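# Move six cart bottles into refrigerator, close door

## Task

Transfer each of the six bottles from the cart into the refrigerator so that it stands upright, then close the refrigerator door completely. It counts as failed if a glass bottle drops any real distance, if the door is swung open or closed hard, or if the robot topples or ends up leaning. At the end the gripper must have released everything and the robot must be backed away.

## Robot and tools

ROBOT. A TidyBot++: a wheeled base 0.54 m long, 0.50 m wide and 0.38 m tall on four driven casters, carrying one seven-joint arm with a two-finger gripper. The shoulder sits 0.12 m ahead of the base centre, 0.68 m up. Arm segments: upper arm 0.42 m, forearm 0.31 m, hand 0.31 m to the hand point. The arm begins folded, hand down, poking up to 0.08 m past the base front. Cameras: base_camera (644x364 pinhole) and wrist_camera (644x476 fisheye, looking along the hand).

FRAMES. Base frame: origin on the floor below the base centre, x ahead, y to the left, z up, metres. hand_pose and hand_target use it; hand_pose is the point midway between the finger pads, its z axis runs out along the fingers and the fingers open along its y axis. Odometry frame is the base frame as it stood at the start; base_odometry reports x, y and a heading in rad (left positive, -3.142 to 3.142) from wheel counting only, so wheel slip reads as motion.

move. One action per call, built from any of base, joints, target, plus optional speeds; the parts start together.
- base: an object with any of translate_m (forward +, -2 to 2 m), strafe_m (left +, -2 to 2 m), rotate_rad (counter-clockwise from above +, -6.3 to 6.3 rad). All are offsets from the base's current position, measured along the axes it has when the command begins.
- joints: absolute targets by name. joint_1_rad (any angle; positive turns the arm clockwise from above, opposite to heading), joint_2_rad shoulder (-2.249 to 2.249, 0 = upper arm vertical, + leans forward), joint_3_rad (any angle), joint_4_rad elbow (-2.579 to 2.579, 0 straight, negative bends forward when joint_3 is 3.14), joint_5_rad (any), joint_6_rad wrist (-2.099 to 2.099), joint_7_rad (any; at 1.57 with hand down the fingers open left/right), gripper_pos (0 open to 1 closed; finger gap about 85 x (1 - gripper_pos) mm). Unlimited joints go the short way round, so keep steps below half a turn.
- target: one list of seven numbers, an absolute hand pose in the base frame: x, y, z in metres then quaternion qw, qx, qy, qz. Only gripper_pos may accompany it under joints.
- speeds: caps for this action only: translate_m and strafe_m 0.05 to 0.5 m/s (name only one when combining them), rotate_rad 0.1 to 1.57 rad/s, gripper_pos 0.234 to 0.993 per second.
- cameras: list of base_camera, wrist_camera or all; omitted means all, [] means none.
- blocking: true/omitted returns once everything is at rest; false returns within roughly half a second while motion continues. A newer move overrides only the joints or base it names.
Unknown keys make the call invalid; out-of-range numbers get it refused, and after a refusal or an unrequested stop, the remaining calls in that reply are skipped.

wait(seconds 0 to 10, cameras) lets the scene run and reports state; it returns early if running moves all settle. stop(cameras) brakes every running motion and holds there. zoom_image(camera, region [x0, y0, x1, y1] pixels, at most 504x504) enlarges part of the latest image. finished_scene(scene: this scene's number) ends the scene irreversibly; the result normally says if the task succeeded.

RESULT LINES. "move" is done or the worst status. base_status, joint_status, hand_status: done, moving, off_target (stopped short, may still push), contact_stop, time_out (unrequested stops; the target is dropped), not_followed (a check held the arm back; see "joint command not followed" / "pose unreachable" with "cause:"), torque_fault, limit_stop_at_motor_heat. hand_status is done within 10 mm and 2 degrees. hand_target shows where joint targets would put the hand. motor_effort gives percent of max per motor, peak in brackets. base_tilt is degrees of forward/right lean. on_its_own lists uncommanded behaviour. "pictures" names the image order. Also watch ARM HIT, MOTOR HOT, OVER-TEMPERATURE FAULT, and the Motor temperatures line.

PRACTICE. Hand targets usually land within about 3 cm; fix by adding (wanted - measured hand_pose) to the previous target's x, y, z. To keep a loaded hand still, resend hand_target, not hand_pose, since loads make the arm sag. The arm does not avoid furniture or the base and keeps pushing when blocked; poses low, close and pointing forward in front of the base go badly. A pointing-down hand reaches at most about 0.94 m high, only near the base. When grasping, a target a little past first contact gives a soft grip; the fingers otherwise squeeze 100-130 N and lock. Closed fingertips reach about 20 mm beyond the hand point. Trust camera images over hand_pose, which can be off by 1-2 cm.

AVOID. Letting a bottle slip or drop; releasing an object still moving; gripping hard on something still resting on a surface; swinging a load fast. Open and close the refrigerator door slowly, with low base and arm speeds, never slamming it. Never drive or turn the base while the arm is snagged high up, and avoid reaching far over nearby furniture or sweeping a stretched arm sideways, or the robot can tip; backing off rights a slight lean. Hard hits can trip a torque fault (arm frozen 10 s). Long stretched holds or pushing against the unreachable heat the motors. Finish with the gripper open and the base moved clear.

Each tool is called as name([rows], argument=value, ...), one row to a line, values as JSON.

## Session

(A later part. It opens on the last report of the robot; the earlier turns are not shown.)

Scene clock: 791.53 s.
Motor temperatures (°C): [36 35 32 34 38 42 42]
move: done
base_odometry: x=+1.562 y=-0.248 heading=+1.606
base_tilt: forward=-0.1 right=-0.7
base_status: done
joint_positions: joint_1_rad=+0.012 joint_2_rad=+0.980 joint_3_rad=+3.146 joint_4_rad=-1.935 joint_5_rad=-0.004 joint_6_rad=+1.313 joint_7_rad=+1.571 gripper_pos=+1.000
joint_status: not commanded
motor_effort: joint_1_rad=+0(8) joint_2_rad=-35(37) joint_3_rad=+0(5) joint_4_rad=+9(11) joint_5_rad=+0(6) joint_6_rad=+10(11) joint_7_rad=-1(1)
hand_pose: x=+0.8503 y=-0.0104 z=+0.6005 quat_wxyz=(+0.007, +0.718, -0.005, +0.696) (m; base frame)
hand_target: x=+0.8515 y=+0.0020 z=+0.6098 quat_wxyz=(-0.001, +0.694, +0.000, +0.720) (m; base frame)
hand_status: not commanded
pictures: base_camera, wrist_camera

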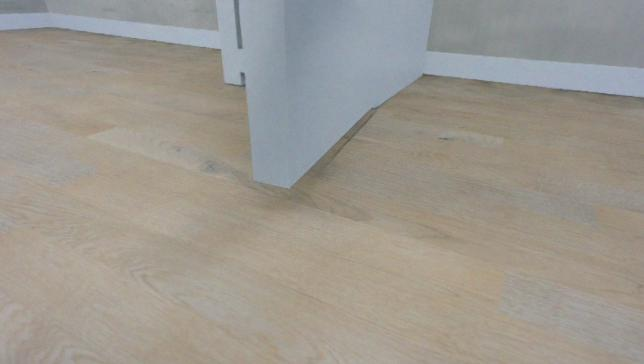

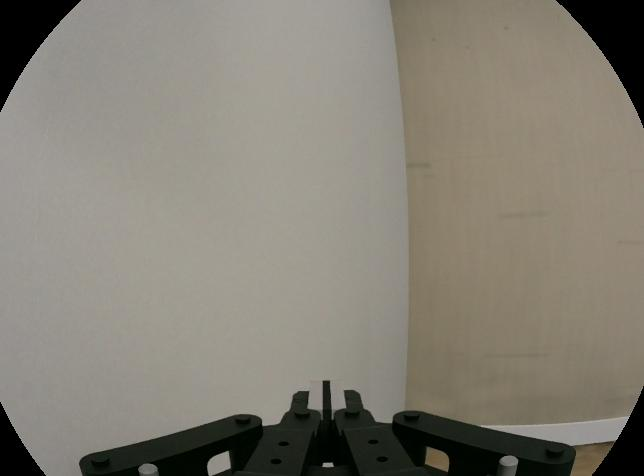

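move(base={"strafe_m":0.168,"translate_m":0.068}, speeds={"strafe_m":0.12})

Scene clock: 807.03 s.
Motor temperatures (°C): [36 35 32 34 38 42 42]
move: done
base_odometry: x=+1.392 y=-0.186 heading=+1.606
base_tilt: forward=-0.1 right=-0.7
base_status: done
joint_positions: joint_1_rad=+0.012 joint_2_rad=+0.980 joint_3_rad=+3.147 joint_4_rad=-1.935 joint_5_rad=-0.005 joint_6_rad=+1.314 joint_7_rad=+1.571 gripper_pos=+1.000
joint_status: not commanded
motor_effort: joint_1_rad=+0(8) joint_2_rad=-36(37) joint_3_rad=+0(4) joint_4_rad=+9(13) joint_5_rad=+1(6) joint_6_rad=+10(10) joint_7_rad=-1(2)
hand_pose: x=+0.8502 y=-0.0115 z=+0.6003 quat_wxyz=(+0.008, +0.718, -0.006, +0.696) (m; base frame)
hand_target: x=+0.8515 y=+0.0020 z=+0.6098 quat_wxyz=(-0.001, +0.694, +0.000, +0.720) (m; base frame)
hand_status: not commanded
pictures: base_camera, wrist_camera

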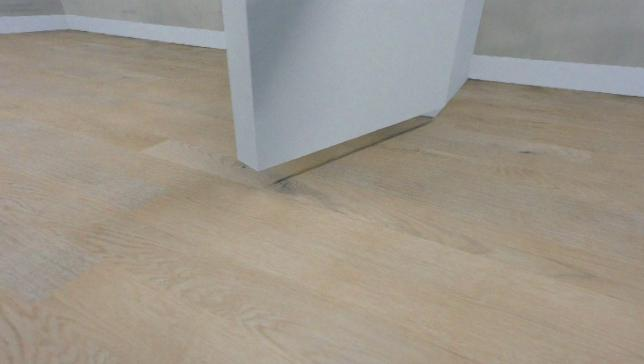

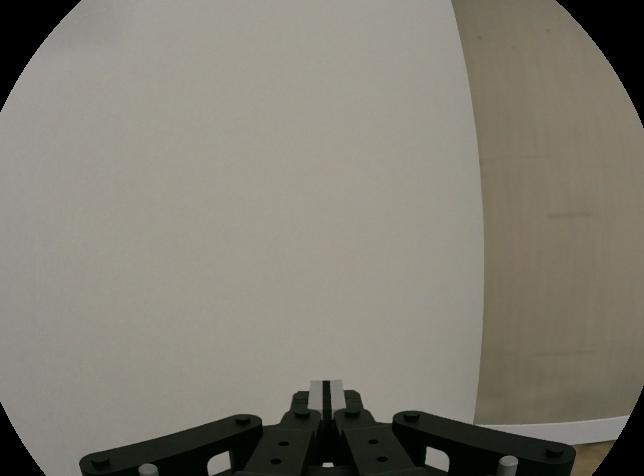

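move(base={"strafe_m":0.128,"translate_m":0.13}, speeds={"strafe_m":0.1})

move(base={"strafe_m":0.066,"translate_m":0.169}, speeds={"translate_m":0.1})

Scene clock: 810.80 s.
Motor temperatures (°C): [36 35 32 34 38 42 42]
move: done
base_odometry: x=+1.259 y=-0.061 heading=+1.606
base_tilt: forward=-0.1 right=-0.7
base_status: done
joint_positions: joint_1_rad=+0.008 joint_2_rad=+0.980 joint_3_rad=+3.146 joint_4_rad=-1.934 joint_5_rad=-0.005 joint_6_rad=+1.314 joint_7_rad=+1.571 gripper_pos=+1.000
joint_status: not commanded
motor_effort: joint_1_rad=+0(2) joint_2_rad=-36(36) joint_3_rad=+0(2) joint_4_rad=+9(10) joint_5_rad=+0(1) joint_6_rad=+10(10) joint_7_rad=-1(2)
hand_pose: x=+0.8506 y=-0.0082 z=+0.6007 quat_wxyz=(+0.006, +0.717, -0.005, +0.697) (m; base frame)
hand_target: x=+0.8515 y=+0.0020 z=+0.6098 quat_wxyz=(-0.001, +0.694, +0.000, +0.720) (m; base frame)
hand_status: not commanded
pictures: base_camera, wrist_camera

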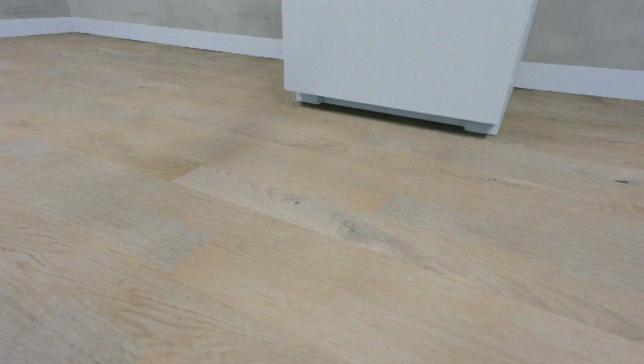

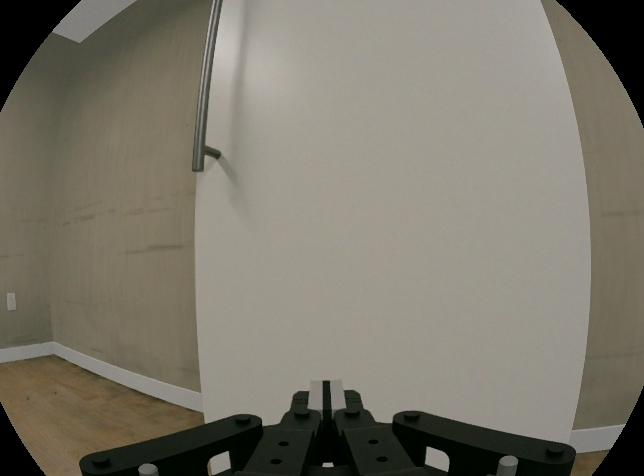

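Scene clock: 813.17 s.
Motor temperatures (°C): [36 35 32 34 38 42 42]
move: done
base_odometry: x=+1.187 y=+0.106 heading=+1.606
base_tilt: forward=-0.1 right=-0.7
base_status: done
joint_positions: joint_1_rad=+0.008 joint_2_rad=+0.981 joint_3_rad=+3.146 joint_4_rad=-1.933 joint_5_rad=-0.005 joint_6_rad=+1.315 joint_7_rad=+1.571 gripper_pos=+1.000
joint_status: not commanded
motor_effort: joint_1_rad=+0(2) joint_2_rad=-35(36) joint_3_rad=+0(2) joint_4_rad=+9(10) joint_5_rad=+0(1) joint_6_rad=+10(10) joint_7_rad=+0(2)
hand_pose: x=+0.8509 y=-0.0082 z=+0.6012 quat_wxyz=(+0.007, +0.717, -0.005, +0.697) (m; base frame)
hand_target: x=+0.8515 y=+0.0020 z=+0.6098 quat_wxyz=(-0.001, +0.694, +0.000, +0.720) (m; base frame)
hand_status: not commanded
pictures: base_camera, wrist_camera

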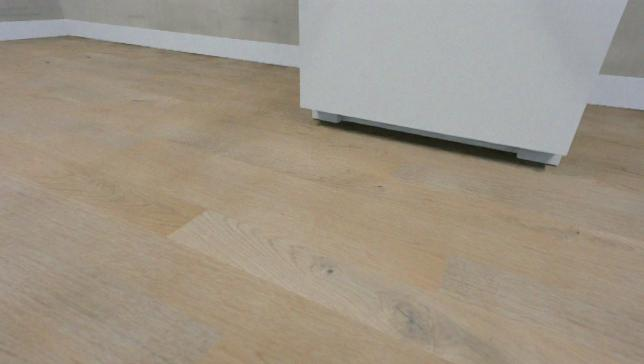

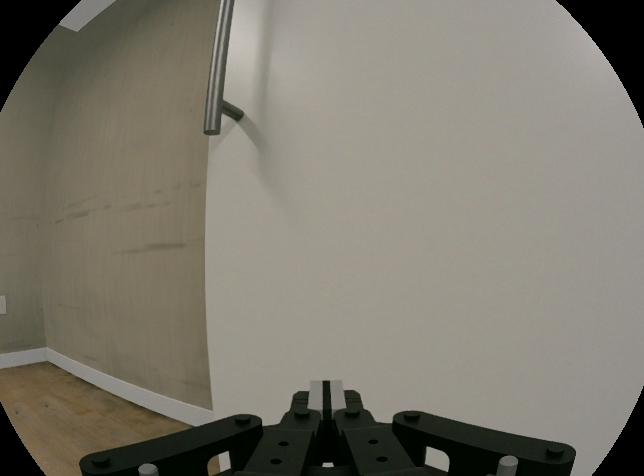

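zoom_image(camera="base_camera", region=[270, 0, 644, 200])

Scaled by 1.348.

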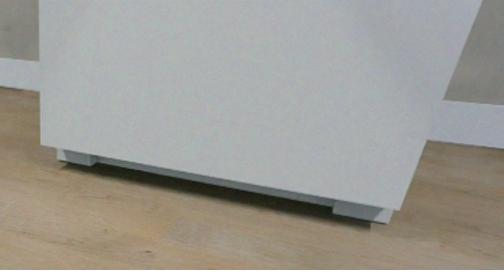

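move(base={"translate_m":0.11}, speeds={"translate_m":0.1}, cameras=["wrist_camera"])

move(base={"translate_m":0.03}, speeds={"translate_m":0.05})

Scene clock: 818.30 s.
Motor temperatures (°C): [36 35 32 34 38 42 42]
move: done
base_odometry: x=+1.183 y=+0.216 heading=+1.607
base_tilt: forward=-0.1 right=-0.7
base_status: done
joint_positions: joint_1_rad=+0.008 joint_2_rad=+0.981 joint_3_rad=+3.146 joint_4_rad=-1.932 joint_5_rad=-0.005 joint_6_rad=+1.315 joint_7_rad=+1.571 gripper_pos=+1.000
joint_status: not commanded
motor_effort: joint_1_rad=+0(1) joint_2_rad=-36(37) joint_3_rad=+1(1) joint_4_rad=+9(10) joint_5_rad=+0(1) joint_6_rad=+10(10) joint_7_rad=-1(2)
hand_pose: x=+0.8512 y=-0.0082 z=+0.6014 quat_wxyz=(+0.006, +0.717, -0.005, +0.698) (m; base frame)
hand_target: x=+0.8515 y=+0.0020 z=+0.6098 quat_wxyz=(-0.001, +0.694, +0.000, +0.720) (m; base frame)
hand_status: not commanded
pictures: wrist_camera

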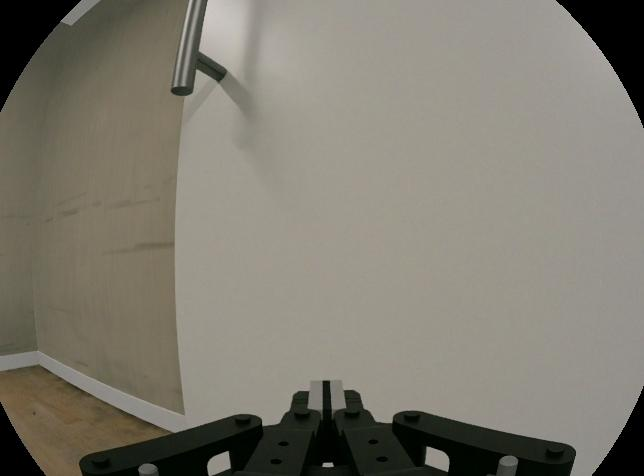

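Scene clock: 819.37 s.
Motor temperatures (°C): [36 35 32 34 38 42 42]
move: done
base_odometry: x=+1.182 y=+0.246 heading=+1.607
base_tilt: forward=-0.1 right=-0.7
base_status: done
joint_positions: joint_1_rad=+0.008 joint_2_rad=+0.981 joint_3_rad=+3.146 joint_4_rad=-1.932 joint_5_rad=-0.005 joint_6_rad=+1.315 joint_7_rad=+1.571 gripper_pos=+1.000
joint_status: not commanded
motor_effort: joint_1_rad=+0(1) joint_2_rad=-36(37) joint_3_rad=+1(2) joint_4_rad=+9(10) joint_5_rad=+1(1) joint_6_rad=+10(10) joint_7_rad=-2(2)
hand_pose: x=+0.8512 y=-0.0082 z=+0.6014 quat_wxyz=(+0.006, +0.716, -0.005, +0.698) (m; base frame)
hand_target: x=+0.8515 y=+0.0020 z=+0.6098 quat_wxyz=(-0.001, +0.694, +0.000, +0.720) (m; base frame)
hand_status: not commanded
pictures: base_camera, wrist_camera

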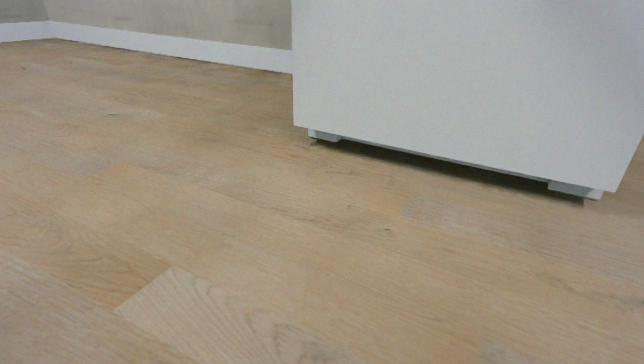

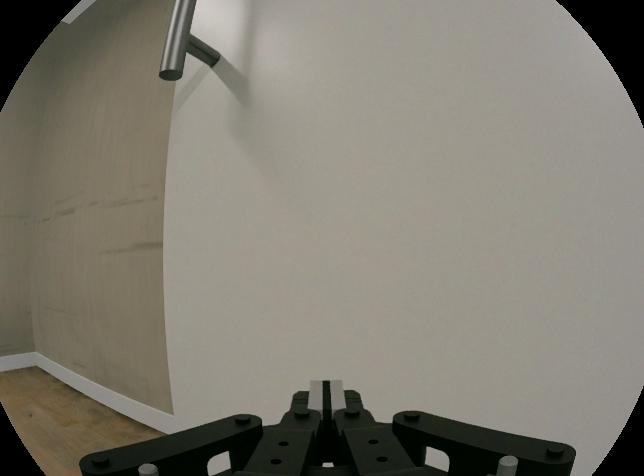

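move(base={"translate_m":0.04}, speeds={"translate_m":0.05}, cameras=[])

move(base={"translate_m":0.03}, speeds={"translate_m":0.05})

Scene clock: 822.30 s.
Motor temperatures (°C): [36 35 32 34 38 42 42]
move: done
base_odometry: x=+1.180 y=+0.286 heading=+1.607
base_tilt: forward=-0.1 right=-0.7
base_status: done
joint_positions: joint_1_rad=+0.008 joint_2_rad=+0.981 joint_3_rad=+3.146 joint_4_rad=-1.931 joint_5_rad=-0.005 joint_6_rad=+1.315 joint_7_rad=+1.571 gripper_pos=+1.000
joint_status: not commanded
motor_effort: joint_1_rad=+0(1) joint_2_rad=-35(37) joint_3_rad=+1(1) joint_4_rad=+9(10) joint_5_rad=+0(1) joint_6_rad=+10(10) joint_7_rad=-1(2)
hand_pose: x=+0.8512 y=-0.0082 z=+0.6014 quat_wxyz=(+0.006, +0.716, -0.005, +0.698) (m; base frame)
hand_target: x=+0.8515 y=+0.0020 z=+0.6098 quat_wxyz=(-0.001, +0.694, +0.000, +0.720) (m; base frame)
hand_status: not commanded
pictures: none
No camera images: "cameras" was empty.

Scene clock: 823.37 s.
Motor temperatures (°C): [36 35 32 34 38 42 42]
move: done
base_odometry: x=+1.179 y=+0.316 heading=+1.608
base_tilt: forward=-0.1 right=-0.7
base_status: done
joint_positions: joint_1_rad=+0.008 joint_2_rad=+0.981 joint_3_rad=+3.146 joint_4_rad=-1.931 joint_5_rad=-0.005 joint_6_rad=+1.315 joint_7_rad=+1.571 gripper_pos=+1.000
joint_status: not commanded
motor_effort: joint_1_rad=+0(1) joint_2_rad=-36(37) joint_3_rad=+0(2) joint_4_rad=+9(10) joint_5_rad=+0(1) joint_6_rad=+9(11) joint_7_rad=+0(2)
hand_pose: x=+0.8513 y=-0.0082 z=+0.6014 quat_wxyz=(+0.006, +0.716, -0.005, +0.698) (m; base frame)
hand_target: x=+0.8515 y=+0.0020 z=+0.6098 quat_wxyz=(-0.001, +0.694, +0.000, +0.720) (m; base frame)
hand_status: not commanded
pictures: base_camera, wrist_camera

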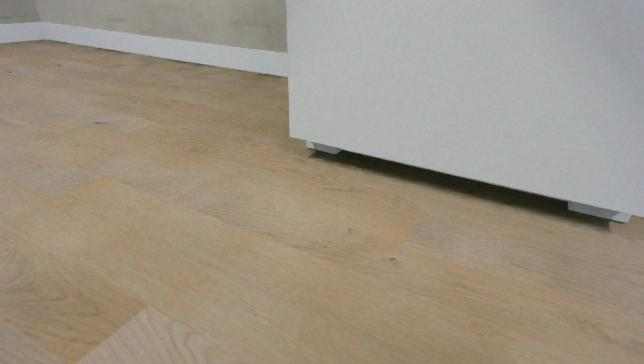

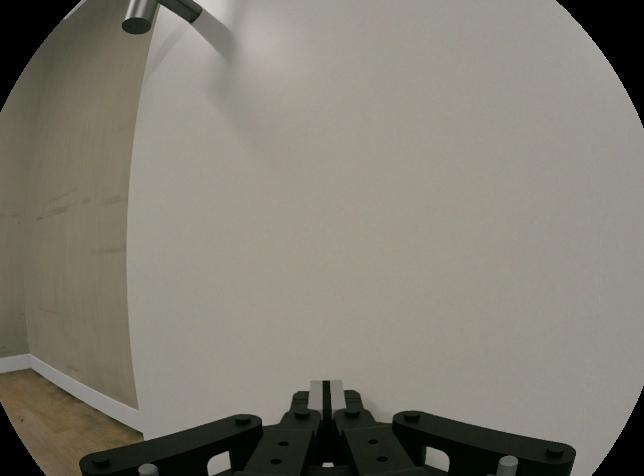

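move(base={"translate_m":0.03}, speeds={"translate_m":0.05}, cameras=[])

move(base={"translate_m":0.03}, speeds={"translate_m":0.05}, cameras=["wrist_camera"])

Scene clock: 826.33 s.
Motor temperatures (°C): [36 35 32 34 38 42 42]
move: done
base_odometry: x=+1.178 y=+0.345 heading=+1.608
base_tilt: forward=-0.1 right=-0.8
base_status: done
joint_positions: joint_1_rad=-0.012 joint_2_rad=+0.984 joint_3_rad=+3.129 joint_4_rad=-1.963 joint_5_rad=-0.005 joint_6_rad=+1.328 joint_7_rad=+1.571 gripper_pos=+1.000
joint_status: not commanded
motor_effort: joint_1_rad=+5(6) joint_2_rad=-36(37) joint_3_rad=+4(5) joint_4_rad=+17(21) joint_5_rad=-3(4) joint_6_rad=+8(10) joint_7_rad=-1(1)
hand_pose: x=+0.8409 y=+0.0145 z=+0.5917 quat_wxyz=(-0.009, +0.724, +0.001, +0.690) (m; base frame)
hand_target: x=+0.8515 y=+0.0020 z=+0.6098 quat_wxyz=(-0.001, +0.694, +0.000, +0.720) (m; base frame)
hand_status: not commanded
pictures: none
No camera images: "cameras" was empty.

Scene clock: 827.47 s.
Motor temperatures (°C): [36 35 32 34 38 42 42]
move: done
base_odometry: x=+1.177 y=+0.375 heading=+1.609
base_tilt: forward=-0.1 right=-0.7
base_status: done
joint_positions: joint_1_rad=-0.042 joint_2_rad=+0.988 joint_3_rad=+3.108 joint_4_rad=-2.002 joint_5_rad=-0.005 joint_6_rad=+1.339 joint_7_rad=+1.571 gripper_pos=+1.000
joint_status: not commanded
motor_effort: joint_1_rad=+10(11) joint_2_rad=-36(38) joint_3_rad=+7(8) joint_4_rad=+23(28) joint_5_rad=-7(9) joint_6_rad=+8(10) joint_7_rad=-1(2)
hand_pose: x=+0.8266 y=+0.0458 z=+0.5785 quat_wxyz=(-0.029, +0.735, +0.011, +0.678) (m; base frame)
hand_target: x=+0.8515 y=+0.0020 z=+0.6098 quat_wxyz=(-0.001, +0.694, +0.000, +0.720) (m; base frame)
hand_status: not commanded
pictures: wrist_camera

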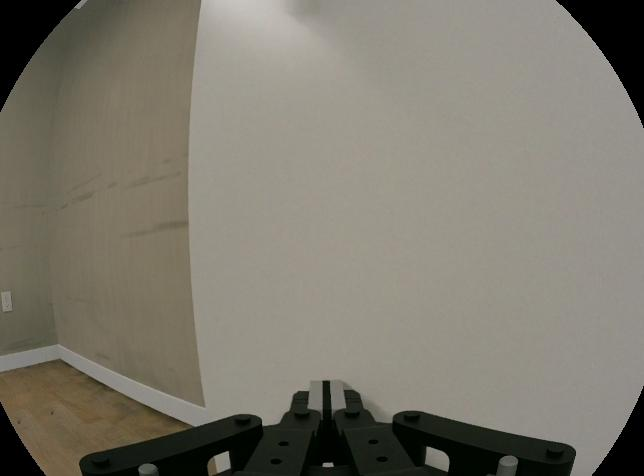

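move(base={"translate_m":-0.55,"strafe_m":0.1}, speeds={"translate_m":0.3})

move(joints={"joint_1_rad":0,"joint_2_rad":-0.33,"joint_3_rad":3.14,"joint_4_rad":-2.0,"joint_5_rad":0,"joint_6_rad":0.1,"joint_7_rad":1.57})

Scene clock: 832.10 s.
Motor temperatures (°C): [36 35 32 34 38 42 42]
move: done
base_odometry: x=+1.098 y=-0.179 heading=+1.609
base_tilt: forward=-0.1 right=-0.7
base_status: done
joint_positions: joint_1_rad=-0.008 joint_2_rad=+1.000 joint_3_rad=+3.136 joint_4_rad=-1.920 joint_5_rad=-0.005 joint_6_rad=+1.342 joint_7_rad=+1.571 gripper_pos=+1.000
joint_status: not commanded
motor_effort: joint_1_rad=+0(8) joint_2_rad=-36(40) joint_3_rad=+1(6) joint_4_rad=+9(21) joint_5_rad=+1(6) joint_6_rad=+10(14) joint_7_rad=-1(2)
hand_pose: x=+0.8535 y=+0.0080 z=+0.6004 quat_wxyz=(-0.004, +0.710, +0.000, +0.705) (m; base frame)
hand_target: x=+0.8515 y=+0.0020 z=+0.6098 quat_wxyz=(-0.001, +0.694, +0.000, +0.720) (m; base frame)
hand_status: not commanded
pictures: base_camera, wrist_camera

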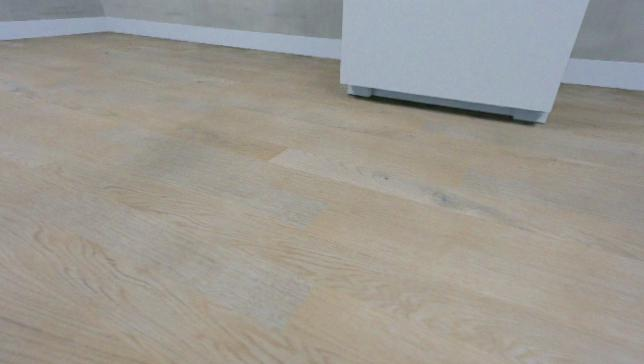

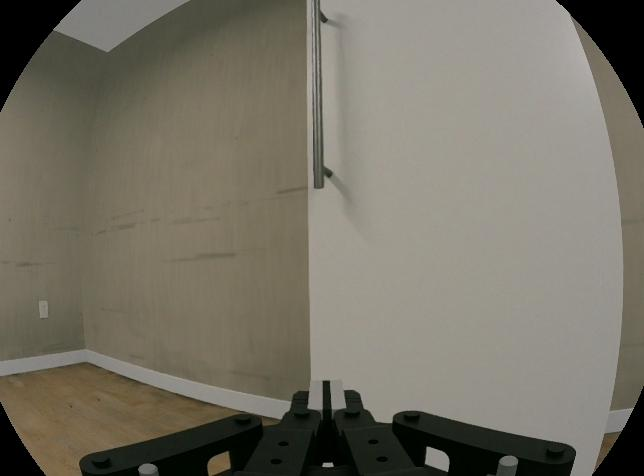

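Scene clock: 835.03 s.
Motor temperatures (°C): [36 35 32 34 38 42 42]
move: done
base_odometry: x=+1.098 y=-0.179 heading=+1.609
base_tilt: forward=-0.1 right=-0.8
base_status: not commanded
joint_positions: joint_1_rad=-0.008 joint_2_rad=-0.322 joint_3_rad=+3.136 joint_4_rad=-1.961 joint_5_rad=-0.005 joint_6_rad=+0.172 joint_7_rad=+1.571 gripper_pos=+1.000
joint_status: all done
motor_effort: joint_1_rad=+0(1) joint_2_rad=-9(39) joint_3_rad=+1(2) joint_4_rad=+20(21) joint_5_rad=+1(2) joint_6_rad=+10(11) joint_7_rad=-1(2)
hand_pose: x=+0.6091 y=+0.0081 z=+1.0917 quat_wxyz=(-0.006, +0.669, +0.003, +0.743) (m; base frame)
hand_target: x=+0.6067 y=+0.0023 z=+1.0490 quat_wxyz=(-0.001, +0.707, +0.000, +0.707) (m; base frame)
hand_status: not commanded
pictures: base_camera, wrist_camera

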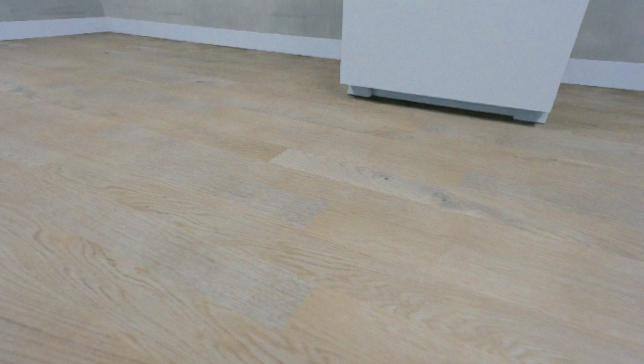

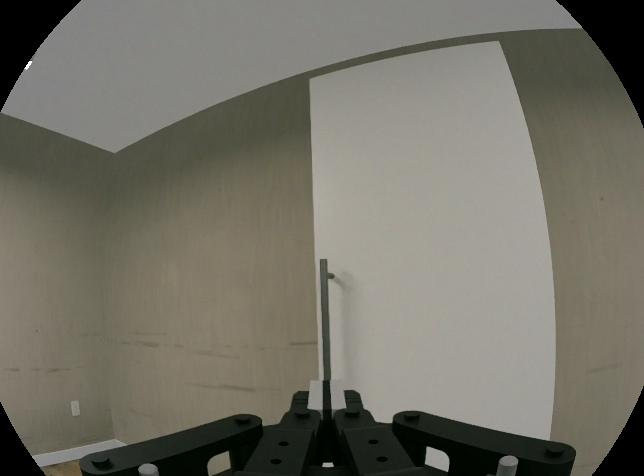

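zoom_image(camera="base_camera", region=[320, 60, 400, 110])

zoom_image(camera="wrist_camera", region=[480, 200, 600, 476])

Scaled by 6.300.

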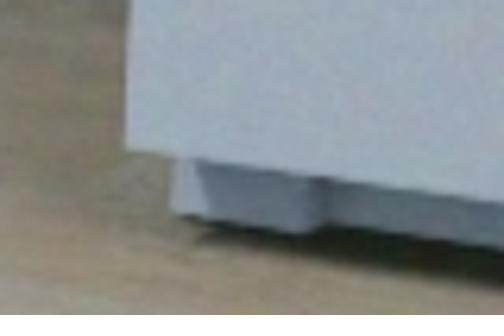

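Scaled by 1.826.

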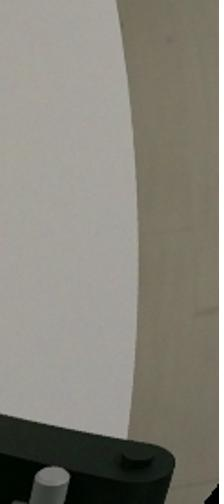

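move(base={"strafe_m":0.6})

zoom_image(camera="wrist_camera", region=[250, 100, 600, 476])

Scene clock: 841.47 s.
Motor temperatures (°C): [36 35 32 34 38 42 42]
move: done
base_odometry: x=+0.498 y=-0.202 heading=+1.609
base_tilt: forward=-0.1 right=-0.7
base_status: done
joint_positions: joint_1_rad=-0.008 joint_2_rad=-0.322 joint_3_rad=+3.137 joint_4_rad=-1.962 joint_5_rad=-0.005 joint_6_rad=+0.170 joint_7_rad=+1.571 gripper_pos=+1.000
joint_status: not commanded
motor_effort: joint_1_rad=+0(1) joint_2_rad=-9(10) joint_3_rad=+1(3) joint_4_rad=+20(21) joint_5_rad=+1(1) joint_6_rad=+10(10) joint_7_rad=+0(3)
hand_pose: x=+0.6092 y=+0.0074 z=+1.0905 quat_wxyz=(-0.005, +0.671, +0.003, +0.742) (m; base frame)
hand_target: x=+0.6067 y=+0.0023 z=+1.0490 quat_wxyz=(-0.001, +0.707, +0.000, +0.707) (m; base frame)
hand_status: not commanded
pictures: base_camera, wrist_camera

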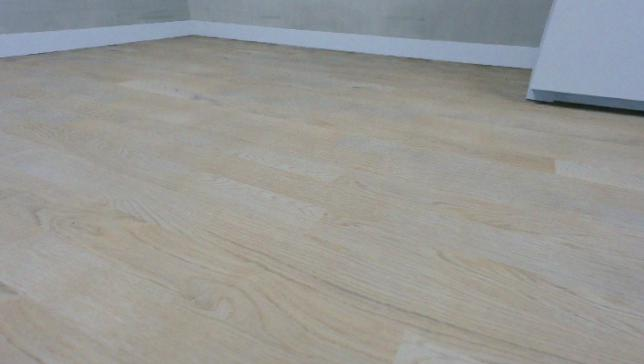

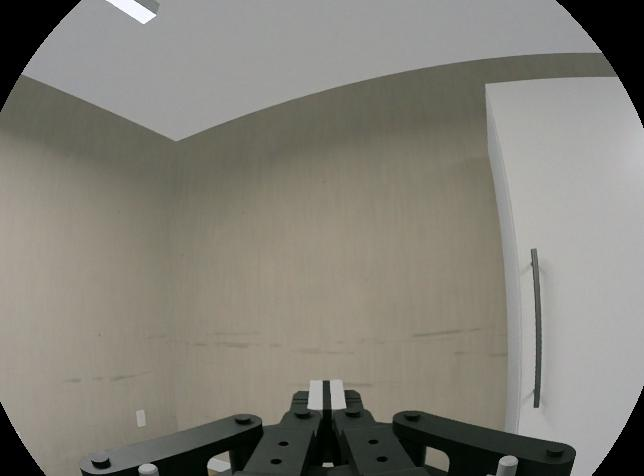

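Scaled by 1.340.

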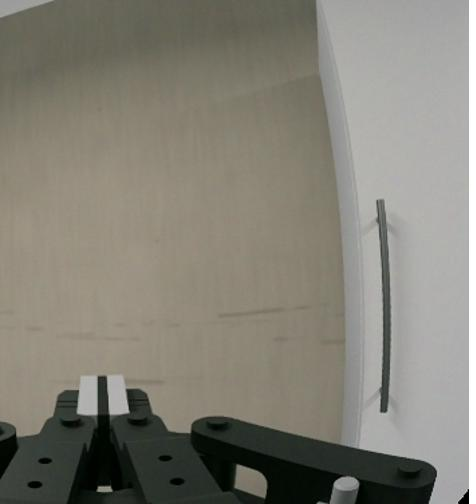

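Looks flush.

zoom_image(camera="wrist_camera", region=[470, 70, 560, 220])

Scaled by 3.360.

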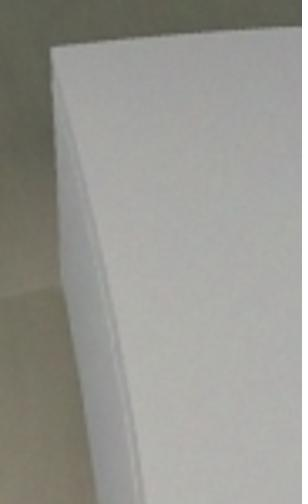

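Door closed flush.

finished_scene(scene=1)

The scene is finished: the task was done.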